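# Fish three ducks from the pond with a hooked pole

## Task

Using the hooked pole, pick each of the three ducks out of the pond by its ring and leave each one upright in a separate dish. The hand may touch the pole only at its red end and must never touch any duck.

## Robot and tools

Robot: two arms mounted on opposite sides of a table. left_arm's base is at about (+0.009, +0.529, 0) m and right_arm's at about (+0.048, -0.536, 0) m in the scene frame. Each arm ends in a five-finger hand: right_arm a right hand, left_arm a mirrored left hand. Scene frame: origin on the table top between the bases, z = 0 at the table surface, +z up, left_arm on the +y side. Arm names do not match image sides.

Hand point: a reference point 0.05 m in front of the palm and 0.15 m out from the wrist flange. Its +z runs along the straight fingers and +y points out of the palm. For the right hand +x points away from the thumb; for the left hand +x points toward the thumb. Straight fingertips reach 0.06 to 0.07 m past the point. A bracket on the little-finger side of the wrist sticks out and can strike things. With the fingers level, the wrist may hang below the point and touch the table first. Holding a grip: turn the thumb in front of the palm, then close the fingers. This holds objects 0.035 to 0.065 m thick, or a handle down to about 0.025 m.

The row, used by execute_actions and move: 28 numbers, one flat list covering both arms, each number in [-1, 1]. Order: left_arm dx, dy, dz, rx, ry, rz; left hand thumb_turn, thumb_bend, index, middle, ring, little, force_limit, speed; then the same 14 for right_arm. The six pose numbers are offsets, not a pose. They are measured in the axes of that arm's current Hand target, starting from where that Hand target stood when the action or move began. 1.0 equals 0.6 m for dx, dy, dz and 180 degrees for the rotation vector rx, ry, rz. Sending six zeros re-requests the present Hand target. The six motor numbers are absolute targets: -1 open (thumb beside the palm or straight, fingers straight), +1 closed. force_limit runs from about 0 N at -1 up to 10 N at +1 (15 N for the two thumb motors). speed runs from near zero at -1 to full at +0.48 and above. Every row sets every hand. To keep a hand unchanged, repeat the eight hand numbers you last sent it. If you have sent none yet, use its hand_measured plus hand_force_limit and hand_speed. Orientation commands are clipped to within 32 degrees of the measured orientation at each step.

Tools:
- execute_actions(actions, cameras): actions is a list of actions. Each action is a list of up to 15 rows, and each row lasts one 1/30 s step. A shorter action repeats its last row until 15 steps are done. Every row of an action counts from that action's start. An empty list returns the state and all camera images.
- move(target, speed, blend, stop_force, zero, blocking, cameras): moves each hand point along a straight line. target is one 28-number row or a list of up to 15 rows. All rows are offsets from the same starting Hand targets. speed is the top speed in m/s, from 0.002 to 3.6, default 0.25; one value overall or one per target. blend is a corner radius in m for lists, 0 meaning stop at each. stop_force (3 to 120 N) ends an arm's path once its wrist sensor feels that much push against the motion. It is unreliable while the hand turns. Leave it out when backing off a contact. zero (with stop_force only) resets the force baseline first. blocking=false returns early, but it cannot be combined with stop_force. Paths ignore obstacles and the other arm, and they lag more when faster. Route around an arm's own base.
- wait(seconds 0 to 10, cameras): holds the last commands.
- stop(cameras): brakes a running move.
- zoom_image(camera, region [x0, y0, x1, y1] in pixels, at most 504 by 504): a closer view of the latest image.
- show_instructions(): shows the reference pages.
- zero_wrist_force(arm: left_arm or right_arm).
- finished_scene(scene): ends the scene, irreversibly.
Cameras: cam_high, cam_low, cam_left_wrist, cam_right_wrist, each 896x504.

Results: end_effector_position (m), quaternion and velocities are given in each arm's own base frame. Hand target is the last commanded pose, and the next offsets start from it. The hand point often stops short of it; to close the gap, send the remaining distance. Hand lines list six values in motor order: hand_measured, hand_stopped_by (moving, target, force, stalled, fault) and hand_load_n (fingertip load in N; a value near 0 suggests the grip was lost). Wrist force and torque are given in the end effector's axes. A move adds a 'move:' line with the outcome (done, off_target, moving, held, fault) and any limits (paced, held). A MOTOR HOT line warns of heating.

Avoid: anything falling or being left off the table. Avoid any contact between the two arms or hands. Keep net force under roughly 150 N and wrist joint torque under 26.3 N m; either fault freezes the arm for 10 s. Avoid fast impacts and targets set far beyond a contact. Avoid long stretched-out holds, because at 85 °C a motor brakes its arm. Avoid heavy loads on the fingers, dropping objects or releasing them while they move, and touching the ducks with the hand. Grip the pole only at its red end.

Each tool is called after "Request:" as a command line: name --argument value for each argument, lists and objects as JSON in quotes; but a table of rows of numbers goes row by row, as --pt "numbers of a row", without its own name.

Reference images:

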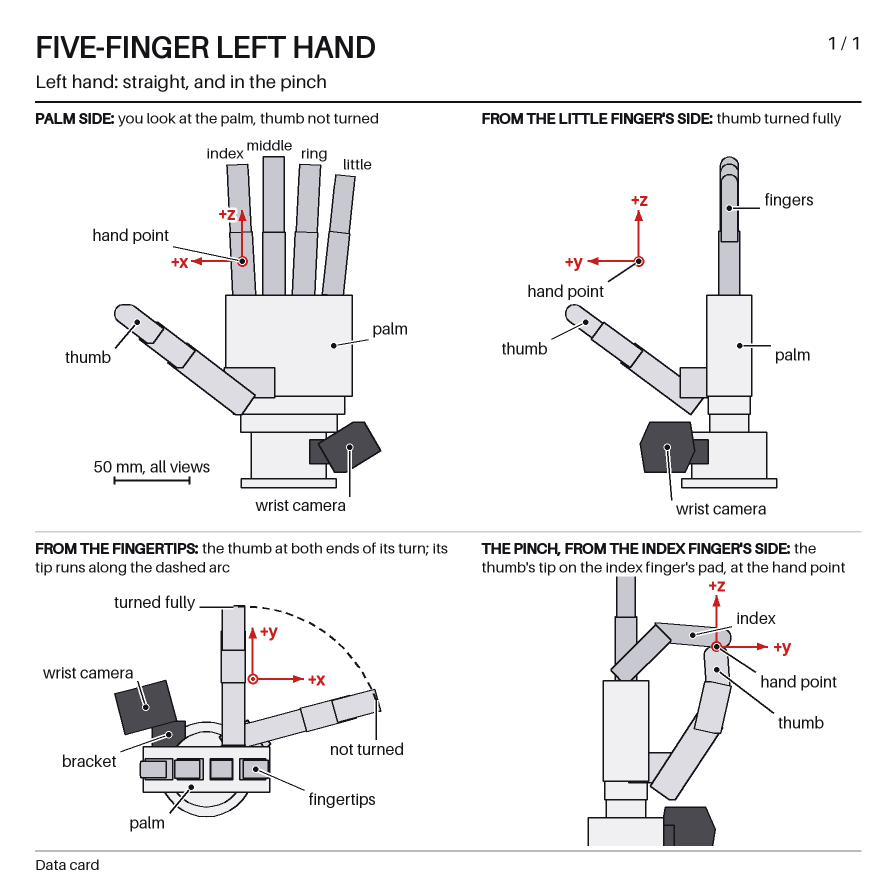

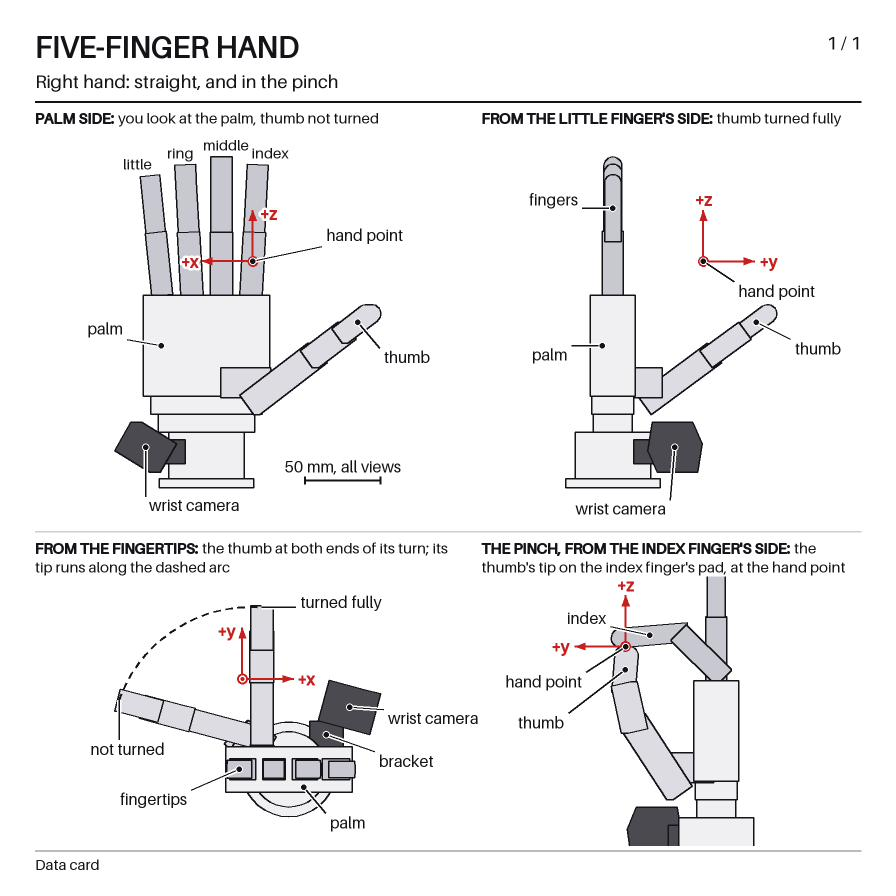

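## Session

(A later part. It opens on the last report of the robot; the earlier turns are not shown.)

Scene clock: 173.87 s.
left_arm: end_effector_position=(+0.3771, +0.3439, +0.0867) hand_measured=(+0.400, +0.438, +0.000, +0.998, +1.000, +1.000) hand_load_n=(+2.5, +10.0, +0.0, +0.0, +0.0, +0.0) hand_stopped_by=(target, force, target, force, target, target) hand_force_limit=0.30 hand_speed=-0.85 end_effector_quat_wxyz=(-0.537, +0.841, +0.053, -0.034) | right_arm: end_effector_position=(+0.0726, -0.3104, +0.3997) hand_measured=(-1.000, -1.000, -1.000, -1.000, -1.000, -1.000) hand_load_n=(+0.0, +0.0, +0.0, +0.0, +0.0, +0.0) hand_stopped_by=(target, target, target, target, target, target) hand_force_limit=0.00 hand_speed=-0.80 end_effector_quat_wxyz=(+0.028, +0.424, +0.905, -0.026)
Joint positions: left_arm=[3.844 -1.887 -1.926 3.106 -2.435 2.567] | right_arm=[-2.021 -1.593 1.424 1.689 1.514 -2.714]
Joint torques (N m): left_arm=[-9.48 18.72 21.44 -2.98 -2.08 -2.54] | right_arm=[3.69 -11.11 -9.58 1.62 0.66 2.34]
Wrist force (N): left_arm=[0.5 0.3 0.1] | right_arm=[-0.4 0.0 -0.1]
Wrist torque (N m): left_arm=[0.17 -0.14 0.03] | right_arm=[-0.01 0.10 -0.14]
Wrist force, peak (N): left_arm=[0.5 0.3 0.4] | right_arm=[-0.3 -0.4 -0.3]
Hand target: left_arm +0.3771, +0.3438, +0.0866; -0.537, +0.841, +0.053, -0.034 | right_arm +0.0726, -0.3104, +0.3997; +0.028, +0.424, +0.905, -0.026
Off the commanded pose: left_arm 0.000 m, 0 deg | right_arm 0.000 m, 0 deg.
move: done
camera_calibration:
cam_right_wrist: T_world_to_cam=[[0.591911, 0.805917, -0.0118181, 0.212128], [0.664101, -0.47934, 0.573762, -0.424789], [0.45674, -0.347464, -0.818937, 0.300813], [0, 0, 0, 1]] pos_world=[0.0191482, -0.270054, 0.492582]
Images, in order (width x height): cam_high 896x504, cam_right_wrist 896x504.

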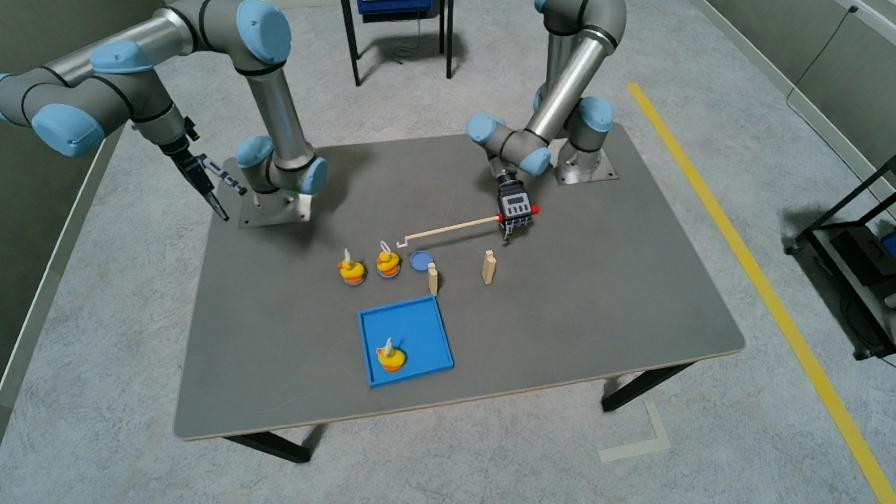

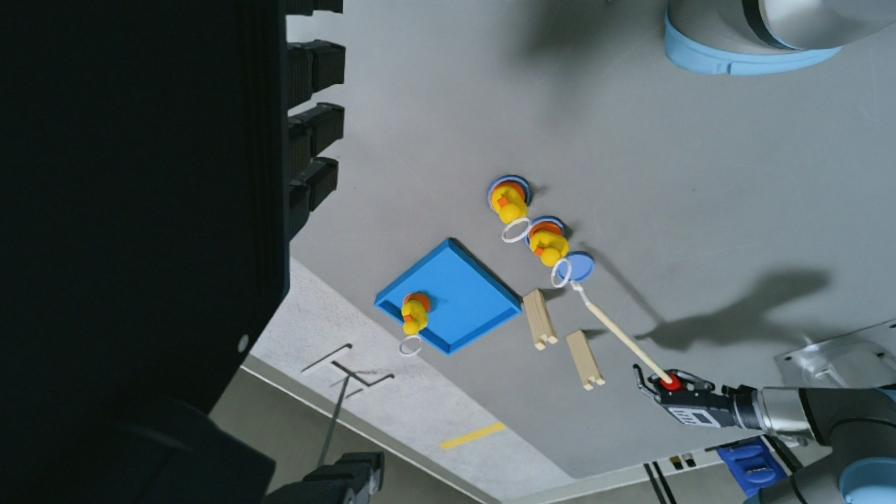

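Request:
move --pt "0 -0.2494 -0.1156 0 0 0 0.4 0.95 0.0 1 1 1 0.3 -0.85 0 0 0 0 0 0 -1 -1 -1 -1 -1 -1 0 -0.8" --pt "0.0704 -0.4773 0.3762 0 0.0383 0.0177 0.4 0.95 0.0 1 1 1 0.3 -0.85 0 0 0 0 0 0 -1 -1 -1 -1 -1 -1 0 -0.8" --pt "0.0704 -0.3239 0.4472 0 0.0383 0.0177 0.4 0.95 0.0 1 1 1 0.3 -0.85 0 0 0 0 0 0 -1 -1 -1 -1 -1 -1 0 -0.8" --speed '[0.15, 0.25, 0.15]' --blend '[0.04, 0.04, 0]' --cameras '["cam_high", "cam_right_wrist"]'

Request:
zoom_image --camera "cam_high" --region '[350, 270, 510, 390]'

Request:
zoom_image --camera "cam_right_wrist" --region '[370, 270, 520, 420]'

Scene clock: 178.20 s.
left_arm: end_effector_position=(+0.3782, +0.6718, +0.1497) hand_measured=(+0.400, +0.438, +0.000, +0.998, +1.000, +1.000) hand_load_n=(+2.5, +10.0, +0.0, +0.0, +0.0, +0.0) hand_stopped_by=(target, force, target, force, target, target) hand_force_limit=0.30 hand_speed=-0.85 end_effector_quat_wxyz=(-0.538, +0.843, -0.003, +0.002) | right_arm: end_effector_position=(+0.0726, -0.3104, +0.3997) hand_measured=(-1.000, -1.000, -1.000, -1.000, -1.000, -1.000) hand_load_n=(+0.0, +0.0, +0.0, +0.0, +0.0, +0.0) hand_stopped_by=(target, target, target, target, target, target) hand_force_limit=0.00 hand_speed=-0.80 end_effector_quat_wxyz=(+0.028, +0.424, +0.905, -0.026)
Joint positions: left_arm=[4.308 -2.167 -1.273 2.973 -1.93 2.967] | right_arm=[-2.021 -1.593 1.424 1.689 1.514 -2.714]
Joint torques (N m): left_arm=[-9.61 47.77 16.08 1.82 1.24 2.84] | right_arm=[3.89 -11.19 -10.4 1.54 0.57 2.26]
Wrist force (N): left_arm=[0.8 0.5 0.4] | right_arm=[-0.2 -0.1 -0.2]
Wrist torque (N m): left_arm=[0.17 -0.18 0.08] | right_arm=[-0.04 0.07 -0.13]
Wrist force, peak (N): left_arm=[0.8 2.0 0.9] | right_arm=[-0.5 -0.3 -0.2]
Hand target: left_arm +0.3783, +0.6718, +0.1498; -0.538, +0.843, -0.003, +0.002 | right_arm +0.0726, -0.3104, +0.3997; +0.028, +0.424, +0.905, -0.026
Off the commanded pose: left_arm 0.000 m, 0 deg | right_arm 0.000 m, 0 deg.
move: done
camera_calibration:
cam_right_wrist: T_world_to_cam=[[0.591911, 0.805917, -0.0118181, 0.212128], [0.664101, -0.47934, 0.573762, -0.424789], [0.45674, -0.347464, -0.818937, 0.300813], [0, 0, 0, 1]] pos_world=[0.0191482, -0.270054, 0.492582]
Images, in order (width x height): cam_high 896x504, cam_right_wrist 896x504.

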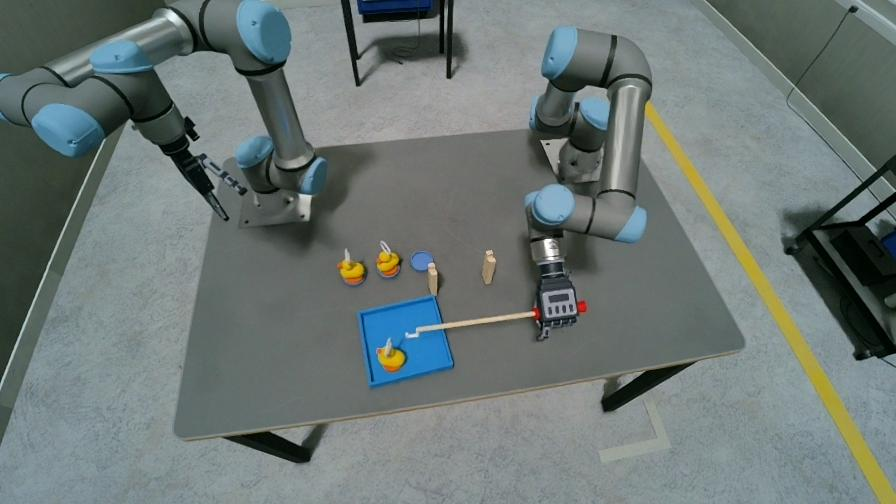

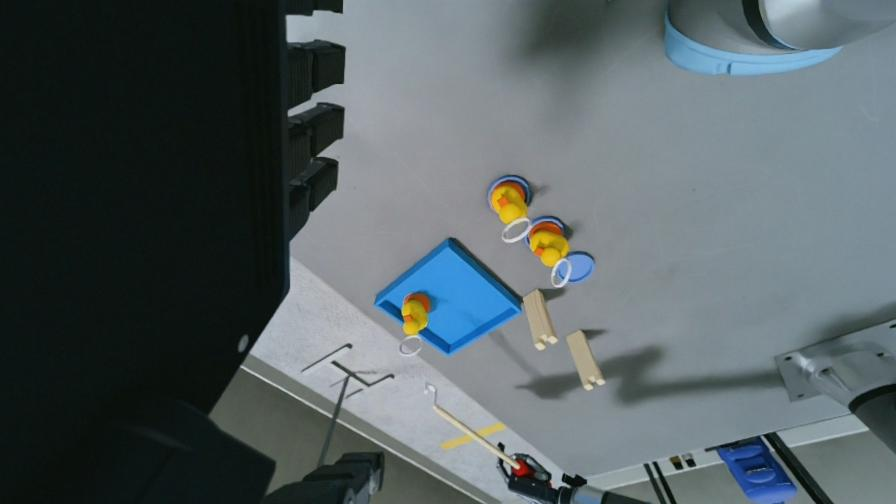

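Scaled by 3.150.

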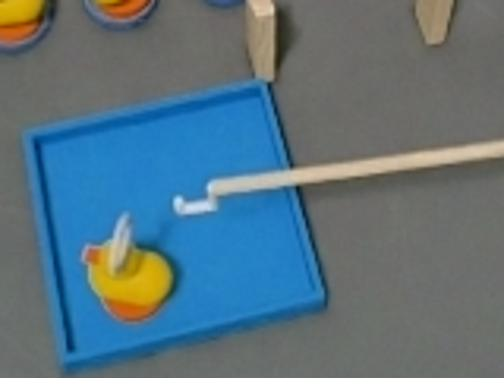

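Scaled by 3.360.

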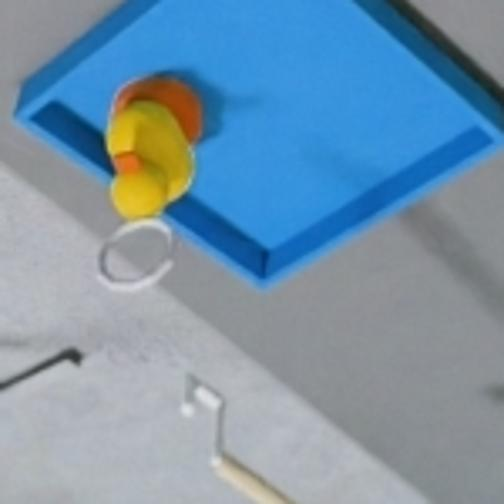

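Request:
move --target '[0.0417, 0.0765, 0.0349, 0, 0, 0, 0.4, 0.95, 0.0, 1, 1, 1, 0.3, -0.85, 0, 0, 0, 0, 0, 0, -1, -1, -1, -1, -1, -1, 0, -0.8]' --speed 0.08 --cameras '["cam_high", "cam_right_wrist"]'

Request:
zoom_image --camera "cam_high" --region '[360, 310, 460, 380]'

Request:
zoom_image --camera "cam_right_wrist" --region '[370, 290, 470, 390]'

Scene clock: 180.53 s.
left_arm: end_effector_position=(+0.4034, +0.6712, +0.0993) hand_measured=(+0.400, +0.438, +0.000, +0.998, +1.000, +1.000) hand_load_n=(+2.5, +10.0, +0.0, +0.0, +0.0, +0.0) hand_stopped_by=(target, force, target, force, target, target) hand_force_limit=0.30 hand_speed=-0.85 end_effector_quat_wxyz=(-0.538, +0.843, -0.003, +0.002) end_effector_velocity=(-0.001, +0.000, +0.002) end_effector_angular_velocity=(-0.001, +0.000, -0.001) | right_arm: end_effector_position=(+0.0726, -0.3104, +0.3997) hand_measured=(-1.000, -1.000, -1.000, -1.000, -1.000, -1.000) hand_load_n=(+0.0, +0.0, +0.0, +0.0, +0.0, +0.0) hand_stopped_by=(target, target, target, target, target, target) hand_force_limit=0.00 hand_speed=-0.80 end_effector_quat_wxyz=(+0.028, +0.424, +0.905, -0.026)
Joint positions: left_arm=[4.268 -2.246 -1.279 3.05 -1.965 2.947] | right_arm=[-2.021 -1.593 1.424 1.689 1.514 -2.714]
Joint velocities: left_arm=[0.002 0.003 0.001 -0.005 0.003 0.001] | right_arm=[within noise]
Joint torques (N m): left_arm=[10.1 53.94 24.65 -1.87 1.58 1.97] | right_arm=[3.8 -11.31 -10.55 1.45 0.61 2.28]
Wrist force (N): left_arm=[0.6 0.2 0.0] | right_arm=[-0.2 -0.4 0.0]
Wrist torque (N m): left_arm=[0.16 -0.16 0.19] | right_arm=[-0.09 0.07 -0.14]
Wrist force, peak (N): left_arm=[1.1 1.2 0.6] | right_arm=[-0.5 -0.2 0.2]
Hand target: left_arm +0.4032, +0.6713, +0.0993; -0.538, +0.843, -0.003, +0.002 | right_arm +0.0726, -0.3104, +0.3997; +0.028, +0.424, +0.905, -0.026
Off the commanded pose: left_arm 0.000 m, 0 deg | right_arm 0.000 m, 0 deg.
move: done
camera_calibration:
cam_right_wrist: T_world_to_cam=[[0.591911, 0.805917, -0.0118181, 0.212128], [0.664101, -0.47934, 0.573762, -0.424789], [0.45674, -0.347464, -0.818937, 0.300813], [0, 0, 0, 1]] pos_world=[0.0191482, -0.270054, 0.492582]
Images, in order (width x height): cam_high 896x504, cam_right_wrist 896x504.

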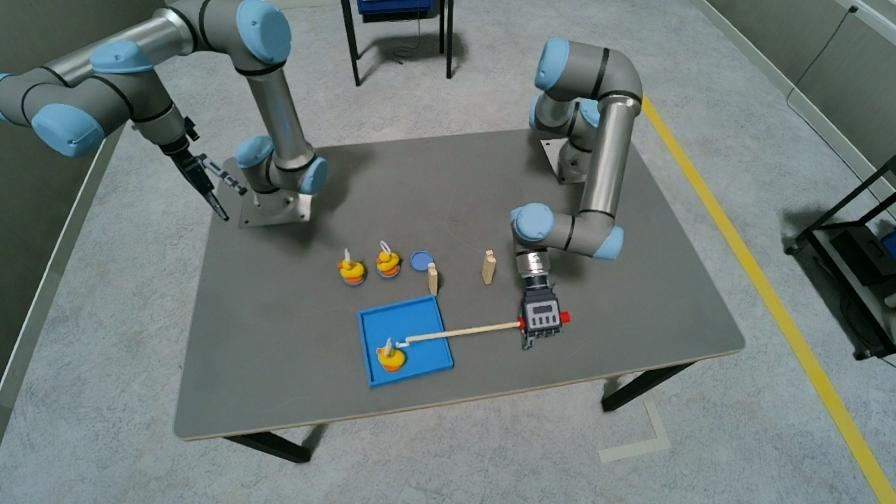

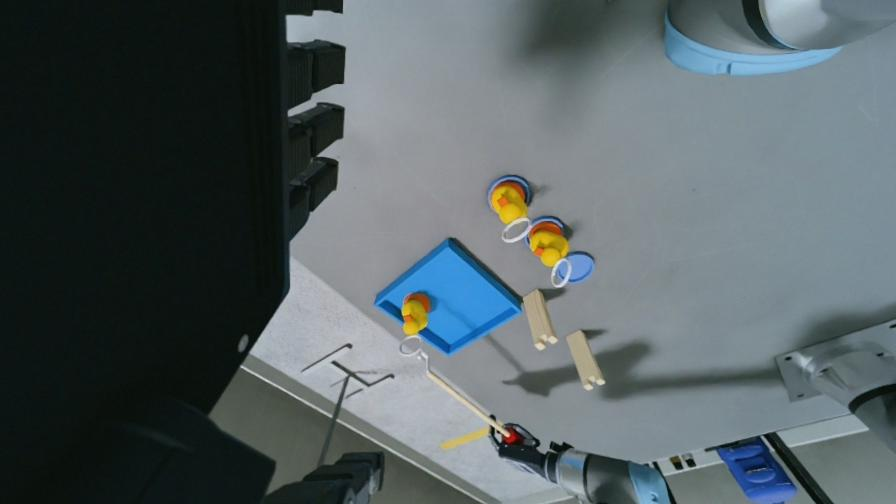

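Scaled by 5.040.

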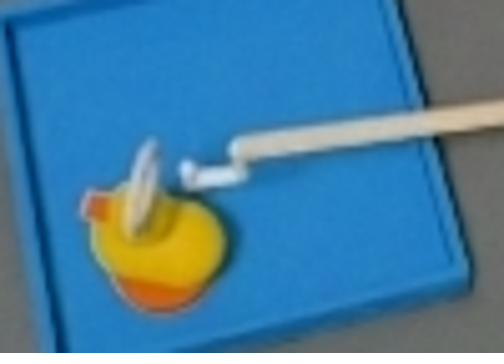

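Scaled by 5.040.

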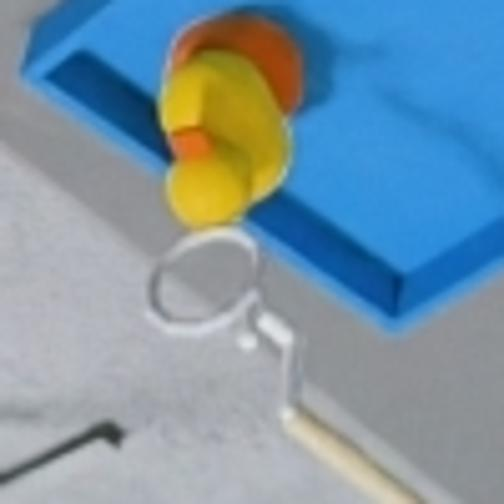

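Request:
move --target '[0.0283, 0.0045, 0.0064, 0, 0, 0, 0.4, 0.95, 0.0, 1, 1, 1, 0.3, -0.85, 0, 0, 0, 0, 0, 0, -1, -1, -1, -1, -1, -1, 0, -0.8]' --speed 0.05 --cameras '["cam_high", "cam_right_wrist"]'

Request:
zoom_image --camera "cam_high" --region '[360, 310, 460, 380]'

Request:
zoom_image --camera "cam_right_wrist" --region '[370, 290, 470, 390]'

Scene clock: 182.27 s.
left_arm: end_effector_position=(+0.4204, +0.6734, +0.0951) hand_measured=(+0.400, +0.438, +0.000, +0.998, +1.000, +1.000) hand_load_n=(+2.5, +10.0, +0.0, +0.0, +0.0, +0.0) hand_stopped_by=(target, force, target, force, target, target) hand_force_limit=0.30 hand_speed=-0.85 end_effector_quat_wxyz=(-0.538, +0.843, -0.003, +0.002) end_effector_velocity=(-0.001, -0.001, +0.000) end_effector_angular_velocity=(-0.003, -0.001, -0.001) | right_arm: end_effector_position=(+0.0726, -0.3104, +0.3997) hand_measured=(-1.000, -1.000, -1.000, -1.000, -1.000, -1.000) hand_load_n=(+0.0, +0.0, +0.0, +0.0, +0.0, +0.0) hand_stopped_by=(target, target, target, target, target, target) hand_force_limit=0.00 hand_speed=-0.80 end_effector_quat_wxyz=(+0.028, +0.424, +0.905, -0.026)
Joint positions: left_arm=[4.244 -2.28 -1.231 3.031 -1.987 2.935] | right_arm=[-2.021 -1.593 1.424 1.689 1.514 -2.714]
Joint velocities: left_arm=[0.002 0.004 -0.006 -0.001 0.004 -0.001] | right_arm=[within noise]
Joint torques (N m): left_arm=[10.48 53.74 13.03 2.18 1.47 0.78] | right_arm=[3.18 -10.95 -9.93 1.49 0.54 2.28]
Wrist force (N): left_arm=[0.7 0.1 -0.1] | right_arm=[-0.1 -0.1 0.0]
Wrist torque (N m): left_arm=[0.16 -0.16 0.22] | right_arm=[-0.05 0.05 -0.13]
Wrist force, peak (N): left_arm=[1.1 0.3 0.0] | right_arm=[-0.5 -0.2 -0.1]
Hand target: left_arm +0.4202, +0.6735, +0.0952; -0.538, +0.843, -0.003, +0.002 | right_arm +0.0726, -0.3104, +0.3997; +0.028, +0.424, +0.905, -0.026
Off the commanded pose: left_arm 0.000 m, 0 deg | right_arm 0.000 m, 0 deg.
move: done
camera_calibration:
cam_right_wrist: T_world_to_cam=[[0.591911, 0.805917, -0.0118181, 0.212128], [0.664101, -0.47934, 0.573762, -0.424789], [0.45674, -0.347464, -0.818937, 0.300813], [0, 0, 0, 1]] pos_world=[0.0191482, -0.270054, 0.492582]
Images, in order (width x height): cam_high 896x504, cam_right_wrist 896x504.

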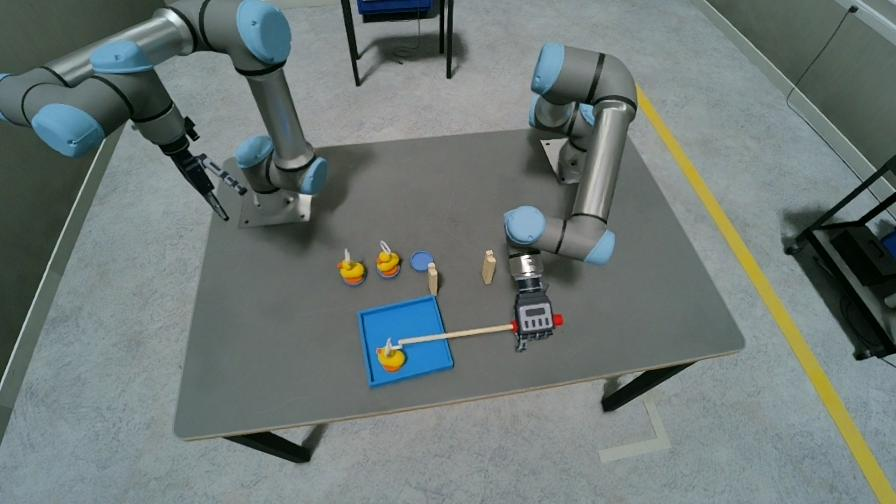

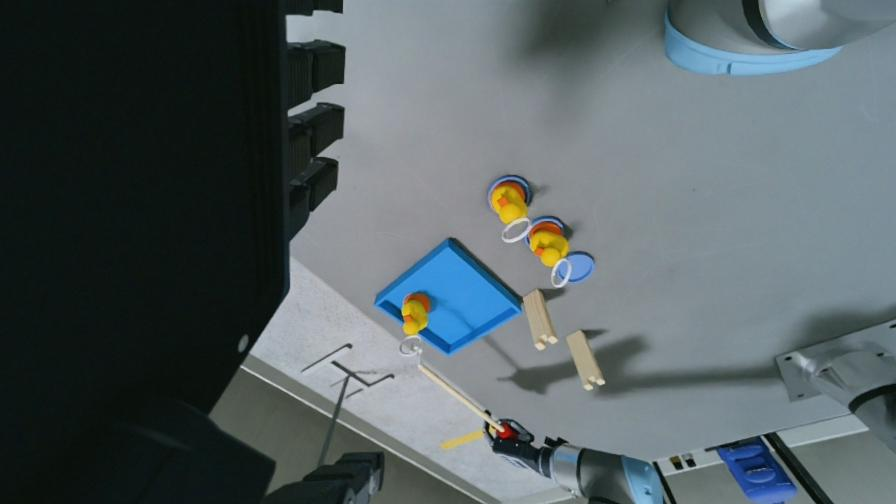

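Scaled by 5.040.

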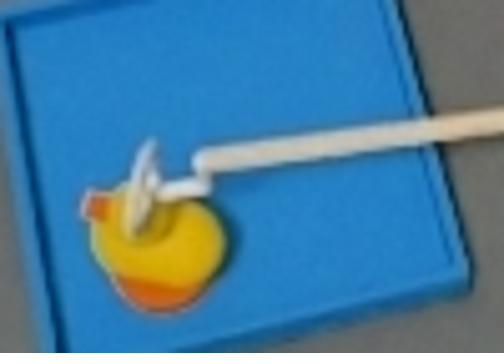

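Scaled by 5.040.

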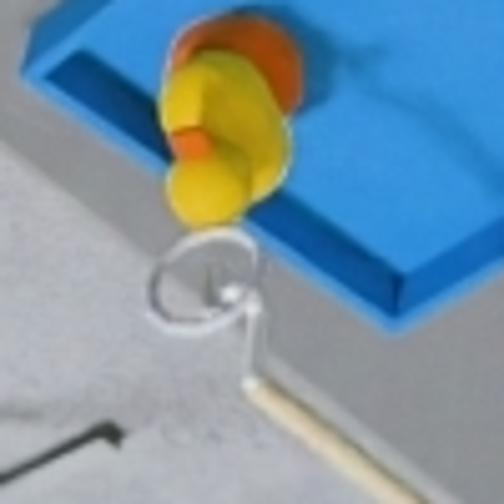

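Request:
move --target '[0.0283, -0.0001, 0.0001, 0, 0, 0, 0.4, 0.95, 0.0, 1, 1, 1, 0.3, -0.85, 0, 0, 0, 0, 0, 0, -1, -1, -1, -1, -1, -1, 0, -0.8]' --speed 0.03 --cameras '["cam_high", "cam_right_wrist"]'

Request:
zoom_image --camera "cam_high" --region '[360, 310, 460, 380]'

Request:
zoom_image --camera "cam_right_wrist" --region '[370, 290, 470, 390]'

Scene clock: 183.57 s.
left_arm: end_effector_position=(+0.4373, +0.6734, +0.0951) hand_measured=(+0.400, +0.438, +0.000, +0.998, +1.000, +1.000) hand_load_n=(+2.5, +10.0, +0.0, +0.0, +0.0, +0.0) hand_stopped_by=(target, force, target, force, target, target) hand_force_limit=0.30 hand_speed=-0.85 end_effector_quat_wxyz=(-0.538, +0.843, -0.003, +0.002) | right_arm: end_effector_position=(+0.0726, -0.3104, +0.3997) hand_measured=(-1.000, -1.000, -1.000, -1.000, -1.000, -1.000) hand_load_n=(+0.0, +0.0, +0.0, +0.0, +0.0, +0.5) hand_stopped_by=(target, target, target, target, target, target) hand_force_limit=0.00 hand_speed=-0.80 end_effector_quat_wxyz=(+0.028, +0.424, +0.905, -0.026)
Joint positions: left_arm=[4.219 -2.307 -1.182 3.005 -2.009 2.922] | right_arm=[-2.021 -1.593 1.424 1.689 1.514 -2.714]
Joint torques (N m): left_arm=[9.79 55.37 11.52 2.52 1.38 0.69] | right_arm=[3.45 -11.14 -9.89 1.54 0.5 2.33]
Wrist force (N): left_arm=[0.8 0.3 0.2] | right_arm=[-0.3 -0.2 0.1]
Wrist torque (N m): left_arm=[0.19 -0.16 0.22] | right_arm=[-0.06 0.07 -0.14]
Wrist force, peak (N): left_arm=[1.2 0.3 0.2] | right_arm=[-0.5 -0.3 0.1]
Hand target: left_arm +0.4372, +0.6735, +0.0952; -0.538, +0.843, -0.003, +0.002 | right_arm +0.0726, -0.3104, +0.3997; +0.028, +0.424, +0.905, -0.026
Off the commanded pose: left_arm 0.000 m, 0 deg | right_arm 0.000 m, 0 deg.
move: done
camera_calibration:
cam_right_wrist: T_world_to_cam=[[0.591911, 0.805917, -0.0118181, 0.212128], [0.664101, -0.47934, 0.573762, -0.424789], [0.45674, -0.347464, -0.818937, 0.300813], [0, 0, 0, 1]] pos_world=[0.0191482, -0.270054, 0.492582]
Images, in order (width x height): cam_high 896x504, cam_right_wrist 896x504.

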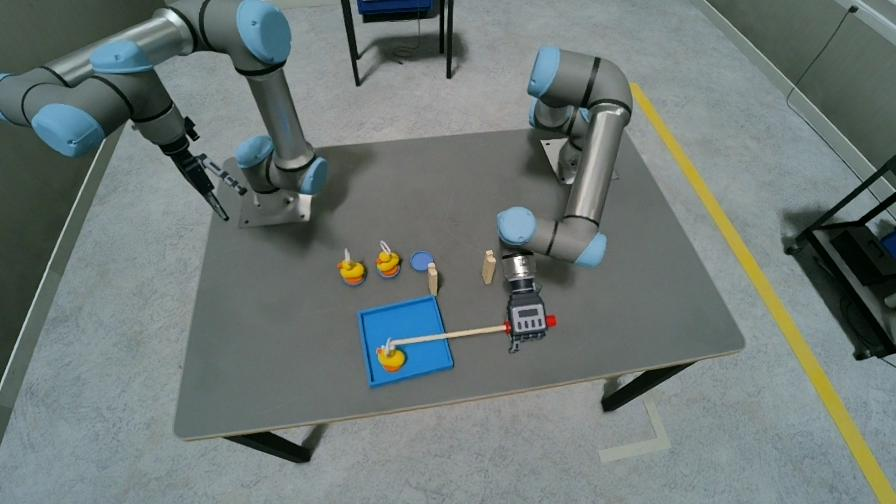

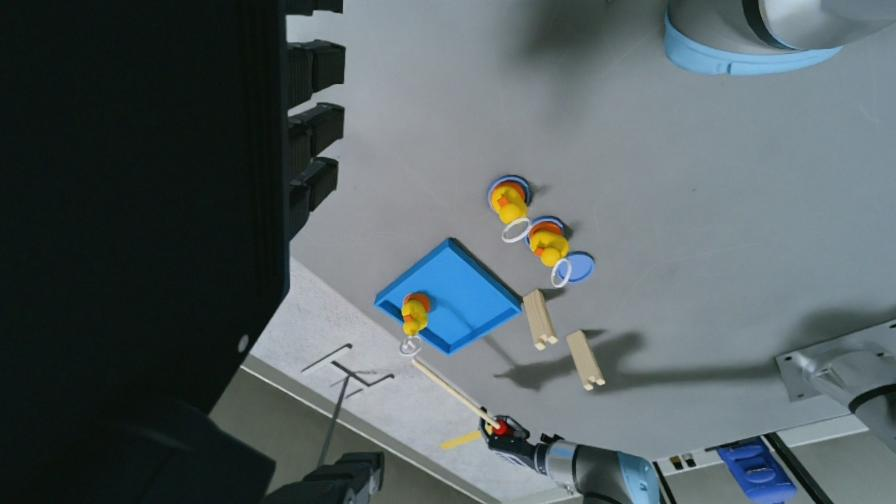

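Scaled by 5.040.

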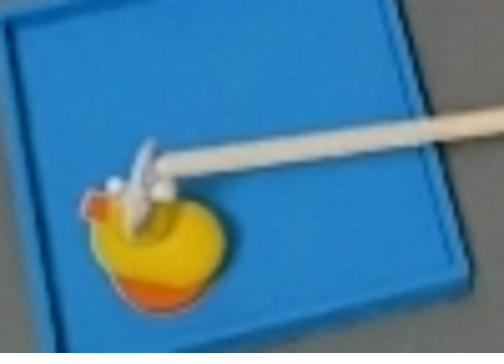

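Scaled by 5.040.

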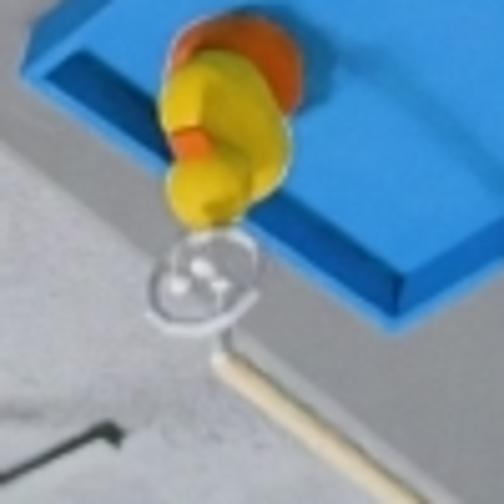

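Request:
move --target '[0, -0.0756, -0.0351, 0, 0, 0, 0.4, 0.95, 0.0, 1, 1, 1, 0.3, -0.85, 0, 0, 0, 0, 0, 0, -1, -1, -1, -1, -1, -1, 0, -0.8]' --speed 0.03 --cameras '["cam_high", "cam_right_wrist"]'

Request:
zoom_image --camera "cam_high" --region '[360, 310, 460, 380]'

Request:
zoom_image --camera "cam_right_wrist" --region '[370, 290, 470, 390]'

Scene clock: 187.10 s.
left_arm: end_effector_position=(+0.4372, +0.6735, +0.1455) hand_measured=(+0.400, +0.438, +0.000, +0.998, +1.000, +1.000) hand_load_n=(+2.0, +10.0, +0.0, +0.0, +0.0, +0.0) hand_stopped_by=(target, force, target, force, target, target) hand_force_limit=0.30 hand_speed=-0.85 end_effector_quat_wxyz=(-0.538, +0.843, -0.003, +0.002) end_effector_velocity=(+0.001, +0.000, -0.001) end_effector_angular_velocity=(+0.003, -0.001, -0.001) | right_arm: end_effector_position=(+0.0726, -0.3104, +0.3997) hand_measured=(-1.000, -1.000, -1.000, -1.000, -1.000, -1.000) hand_load_n=(-0.5, +0.0, +0.0, +0.0, +0.0, +0.0) hand_stopped_by=(target, target, target, target, target, target) hand_force_limit=0.00 hand_speed=-0.80 end_effector_quat_wxyz=(+0.028, +0.424, +0.905, -0.026)
Joint positions: left_arm=[4.219 -2.27 -1.114 2.9 -2.009 2.923] | right_arm=[-2.021 -1.593 1.424 1.689 1.514 -2.714]
Joint velocities: left_arm=[0 -0.001 -0.003 0.006 0 0] | right_arm=[within noise]
Joint torques (N m): left_arm=[2.75 37.45 13.12 2.91 0.19 1.47] | right_arm=[3.03 -11.25 -10.53 1.38 0.52 2.31]
Wrist force (N): left_arm=[0.8 1.0 0.6] | right_arm=[-0.2 -0.2 -0.1]
Wrist torque (N m): left_arm=[0.20 -0.22 0.31] | right_arm=[-0.05 0.07 -0.13]
Wrist force, peak (N): left_arm=[0.8 1.0 0.6] | right_arm=[-0.5 -0.1 0.0]
Hand target: left_arm +0.4372, +0.6735, +0.1452; -0.538, +0.843, -0.003, +0.002 | right_arm +0.0726, -0.3104, +0.3997; +0.028, +0.424, +0.905, -0.026
Off the commanded pose: left_arm 0.000 m, 0 deg | right_arm 0.000 m, 0 deg.
move: done
camera_calibration:
cam_right_wrist: T_world_to_cam=[[0.591911, 0.805917, -0.0118181, 0.212128], [0.664101, -0.47934, 0.573762, -0.424789], [0.45674, -0.347464, -0.818937, 0.300813], [0, 0, 0, 1]] pos_world=[0.0191482, -0.270054, 0.492582]
Images, in order (width x height): cam_high 896x504, cam_right_wrist 896x504.

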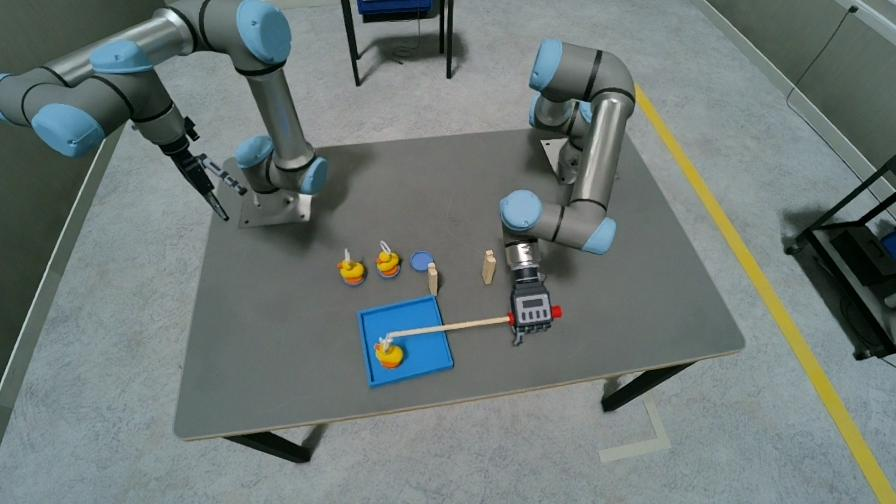

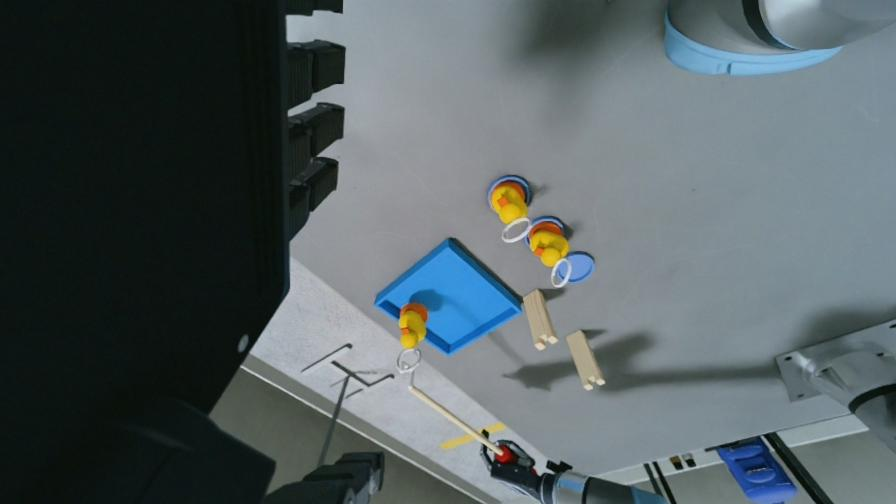

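Scaled by 5.040.

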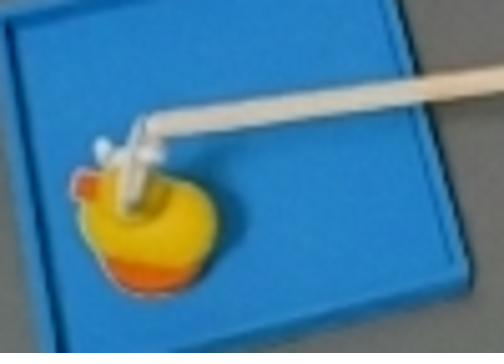

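Scaled by 5.040.

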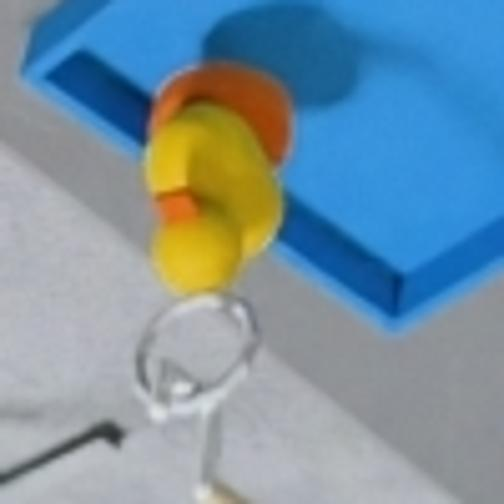

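Request:
move --pt "0 -0.2192 -0.1018 0 0 0 0.4 0.95 0.0 1 1 1 0.3 -0.85 0 0 0 0 0 0 -1 -1 -1 -1 -1 -1 0 -0.8" --pt "-0.177 0.0136 -0.6023 0 -0.0383 -0.0178 0.4 0.95 0.0 1 1 1 0.3 -0.85 0 0 0 0 0 0 -1 -1 -1 -1 -1 -1 0 -0.8" --pt "-0.177 0.2335 -0.5002 0 -0.0383 -0.0178 0.4 0.95 0.0 1 1 1 0.3 -0.85 0 0 0 0 0 0 -1 -1 -1 -1 -1 -1 0 -0.8" --speed '[0.12, 0.12, 0.1]' --blend '[0.05, 0.05, 0]'

Request:
wait --seconds 3 --cameras '["cam_high", "cam_right_wrist"]'

Request:
zoom_image --camera "cam_right_wrist" --region '[490, 180, 650, 340]'

Request:
zoom_image --camera "cam_high" --region '[340, 210, 480, 290]'

Request:
wait --seconds 0.3 --cameras '["cam_high", "cam_right_wrist"]'

Request:
zoom_image --camera "cam_right_wrist" --region '[490, 180, 650, 340]'

Request:
zoom_image --camera "cam_high" --region '[340, 210, 480, 290]'

Scene clock: 194.70 s.
left_arm: end_effector_position=(+0.3288, +0.3430, +0.1448) hand_measured=(+0.400, +0.438, +0.000, +0.998, +1.000, +1.000) hand_load_n=(+2.0, +10.5, +0.0, +0.0, +0.0, +0.0) hand_stopped_by=(target, force, target, force, target, target) hand_force_limit=0.30 hand_speed=-0.85 end_effector_quat_wxyz=(-0.537, +0.841, +0.053, -0.034) | right_arm: end_effector_position=(+0.0726, -0.3104, +0.3997) hand_measured=(-1.000, -1.000, -1.000, -1.000, -1.000, -1.000) hand_load_n=(+0.0, +0.0, +0.0, +0.0, +0.0, +0.0) hand_stopped_by=(target, target, target, target, target, target) hand_force_limit=0.00 hand_speed=-0.80 end_effector_quat_wxyz=(+0.028, +0.424, +0.905, -0.026)
Joint positions: left_arm=[3.936 -1.686 -1.991 3.033 -2.363 2.651] | right_arm=[-2.021 -1.593 1.424 1.689 1.514 -2.714]
Joint torques (N m): left_arm=[9.39 25.43 16.92 0.29 0.92 1.77] | right_arm=[2.9 -11.03 -10.51 1.3 0.5 2.19]
Wrist force (N): left_arm=[0.1 0.7 0.3] | right_arm=[-0.4 -0.2 0.0]
Wrist torque (N m): left_arm=[0.16 -0.18 0.18] | right_arm=[-0.04 0.10 -0.14]
Wrist force, peak (N): left_arm=[0.6 3.0 1.3] | right_arm=[-0.4 -0.4 -0.2]
Hand target: left_arm +0.3289, +0.3430, +0.1448; -0.537, +0.841, +0.053, -0.034 | right_arm +0.0726, -0.3104, +0.3997; +0.028, +0.424, +0.905, -0.026
Off the commanded pose: left_arm 0.000 m, 0 deg | right_arm 0.000 m, 0 deg.
move: done

Scene clock: 197.70 s.
left_arm: end_effector_position=(+0.3289, +0.3430, +0.1448) hand_measured=(+0.400, +0.438, +0.000, +0.998, +1.000, +1.000) hand_load_n=(+2.0, +10.5, +0.0, +0.0, +0.0, +0.0) hand_stopped_by=(target, force, target, force, target, target) hand_force_limit=0.30 hand_speed=-0.85 end_effector_quat_wxyz=(-0.537, +0.841, +0.053, -0.034) | right_arm: end_effector_position=(+0.0726, -0.3104, +0.3997) hand_measured=(-1.000, -1.000, -1.000, -1.000, -1.000, -1.000) hand_load_n=(+0.0, +0.0, +0.0, +0.0, +0.0, +0.0) hand_stopped_by=(target, target, target, target, target, target) hand_force_limit=0.00 hand_speed=-0.80 end_effector_quat_wxyz=(+0.028, +0.424, +0.905, -0.026)
Joint positions: left_arm=[3.936 -1.686 -1.991 3.033 -2.363 2.651] | right_arm=[-2.021 -1.593 1.424 1.689 1.514 -2.714]
Joint torques (N m): left_arm=[10.05 30.3 13.94 2.1 -0.43 -2.63] | right_arm=[3.36 -11.14 -11.1 1.27 0.44 2.2]
Wrist force (N): left_arm=[0.3 0.7 0.5] | right_arm=[-0.2 -0.2 0.0]
Wrist torque (N m): left_arm=[0.14 -0.20 0.20] | right_arm=[-0.05 0.06 -0.13]
Wrist force, peak (N): left_arm=[0.7 0.8 0.5] | right_arm=[-0.4 -0.2 -0.1]
Hand target: left_arm +0.3289, +0.3430, +0.1448; -0.537, +0.841, +0.053, -0.034 | right_arm +0.0726, -0.3104, +0.3997; +0.028, +0.424, +0.905, -0.026
Off the commanded pose: left_arm 0.000 m, 0 deg | right_arm 0.000 m, 0 deg.
wait: 3.00 s; at rest by 0.17 s
camera_calibration:
cam_right_wrist: T_world_to_cam=[[0.591911, 0.805917, -0.0118181, 0.212128], [0.664101, -0.47934, 0.573762, -0.424789], [0.45674, -0.347464, -0.818937, 0.300813], [0, 0, 0, 1]] pos_world=[0.0191482, -0.270054, 0.492582]
Images, in order (width x height): cam_high 896x504, cam_right_wrist 896x504.

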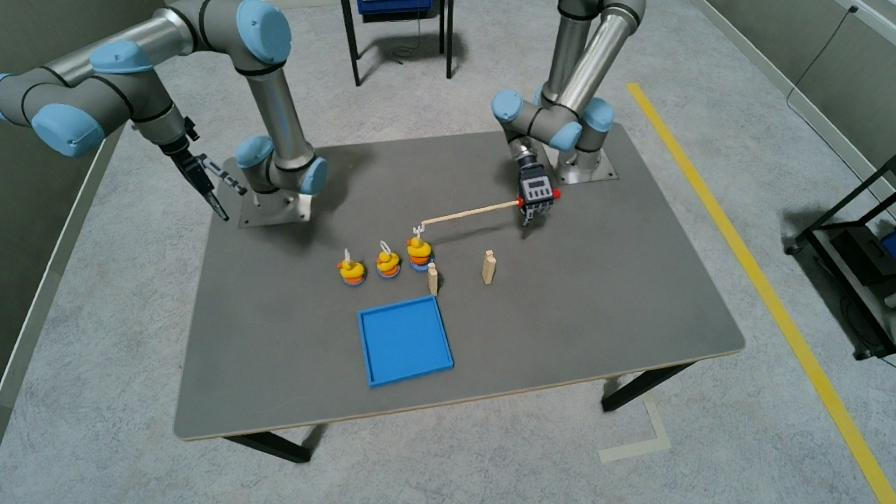

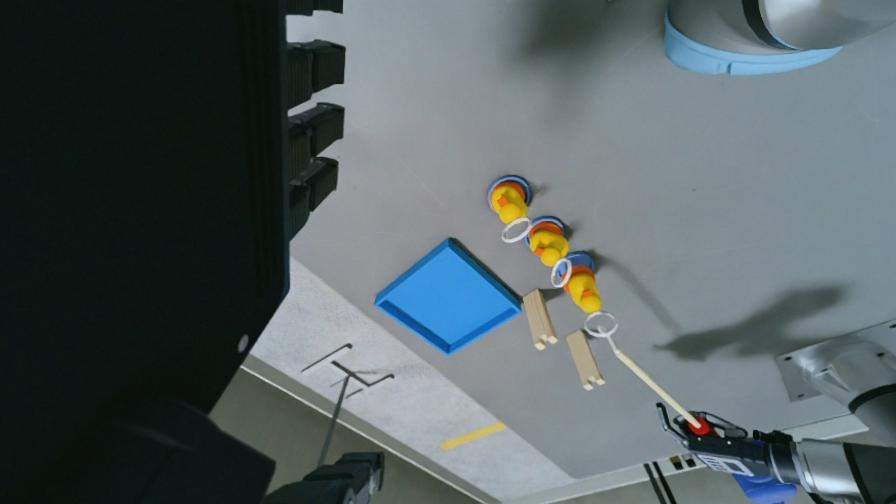

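Scaled by 3.150.

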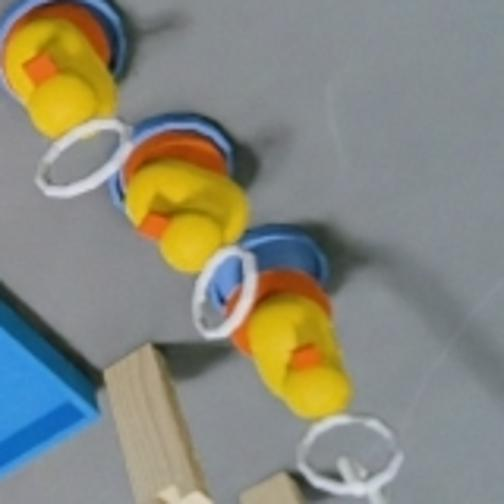

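Scaled by 3.600.

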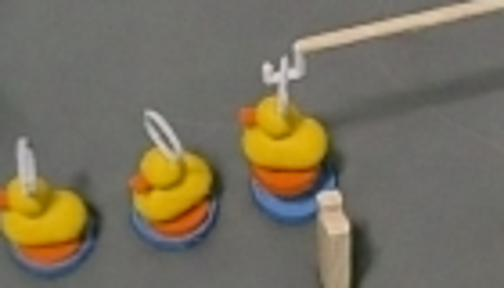

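Scene clock: 198.00 s.
left_arm: end_effector_position=(+0.3289, +0.3430, +0.1448) hand_measured=(+0.400, +0.438, +0.000, +0.998, +1.000, +1.000) hand_load_n=(+2.0, +10.5, +0.0, +0.0, +0.0, +0.0) hand_stopped_by=(target, force, target, force, target, target) hand_force_limit=0.30 hand_speed=-0.85 end_effector_quat_wxyz=(-0.537, +0.841, +0.053, -0.034) | right_arm: end_effector_position=(+0.0726, -0.3104, +0.3997) hand_measured=(-1.000, -1.000, -1.000, -1.000, -1.000, -1.000) hand_load_n=(+0.0, +0.0, +0.0, +0.0, +0.0, +0.0) hand_stopped_by=(target, target, target, target, target, target) hand_force_limit=0.00 hand_speed=-0.80 end_effector_quat_wxyz=(+0.028, +0.424, +0.905, -0.026)
Joint positions: left_arm=[3.936 -1.686 -1.991 3.033 -2.363 2.651] | right_arm=[-2.021 -1.593 1.424 1.689 1.514 -2.714]
Joint torques (N m): left_arm=[9.68 30.58 14.74 2.05 -0.51 -2.63] | right_arm=[2.98 -11.36 -10.53 1.15 0.45 2.25]
Wrist force (N): left_arm=[0.4 0.7 0.5] | right_arm=[-0.2 -0.3 -0.1]
Wrist torque (N m): left_arm=[0.15 -0.21 0.21] | right_arm=[-0.06 0.07 -0.14]
Wrist force, peak (N): left_arm=[0.5 0.9 0.4] | right_arm=[-0.4 -0.3 0.1]
Hand target: left_arm +0.3289, +0.3430, +0.1448; -0.537, +0.841, +0.053, -0.034 | right_arm +0.0726, -0.3104, +0.3997; +0.028, +0.424, +0.905, -0.026
Off the commanded pose: left_arm 0.000 m, 0 deg | right_arm 0.000 m, 0 deg.
wait: 0.30 s; at rest by 0.17 s
camera_calibration:
cam_right_wrist: T_world_to_cam=[[0.591911, 0.805917, -0.0118181, 0.212128], [0.664101, -0.47934, 0.573762, -0.424789], [0.45674, -0.347464, -0.818937, 0.300813], [0, 0, 0, 1]] pos_world=[0.0191482, -0.270054, 0.492582]
Images, in order (width x height): cam_high 896x504, cam_right_wrist 896x504.

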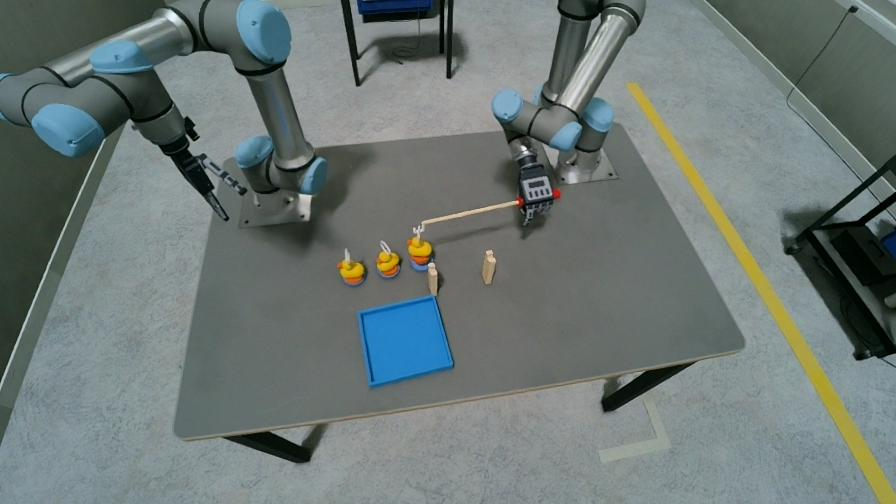

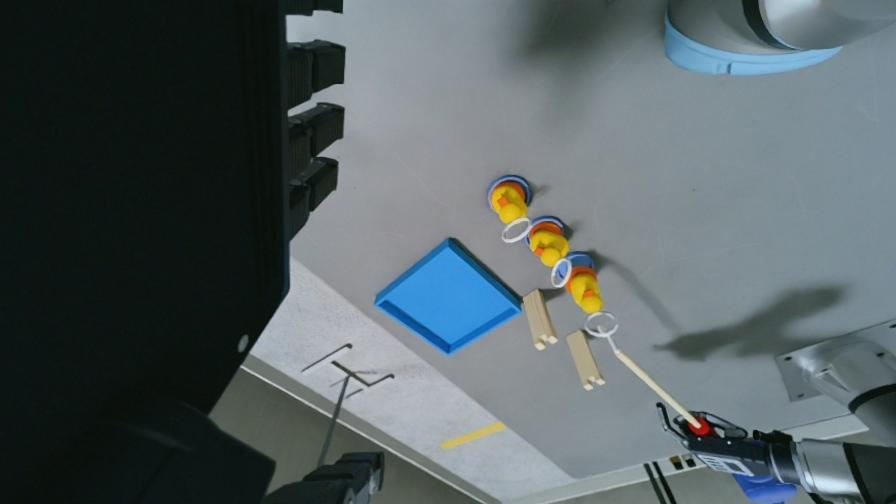

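Scaled by 3.150.

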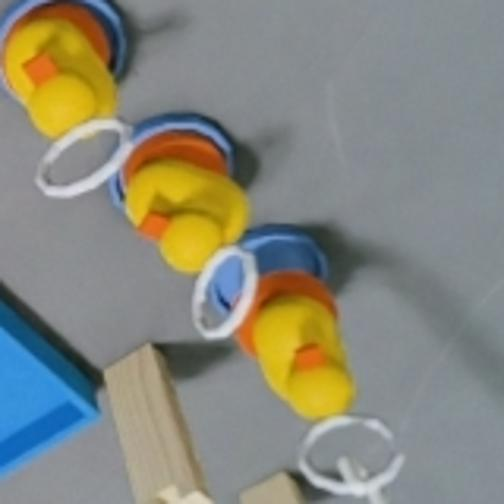

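Scaled by 3.600.

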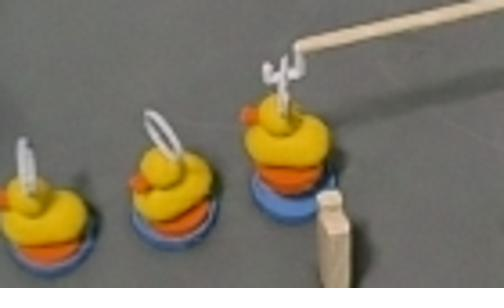

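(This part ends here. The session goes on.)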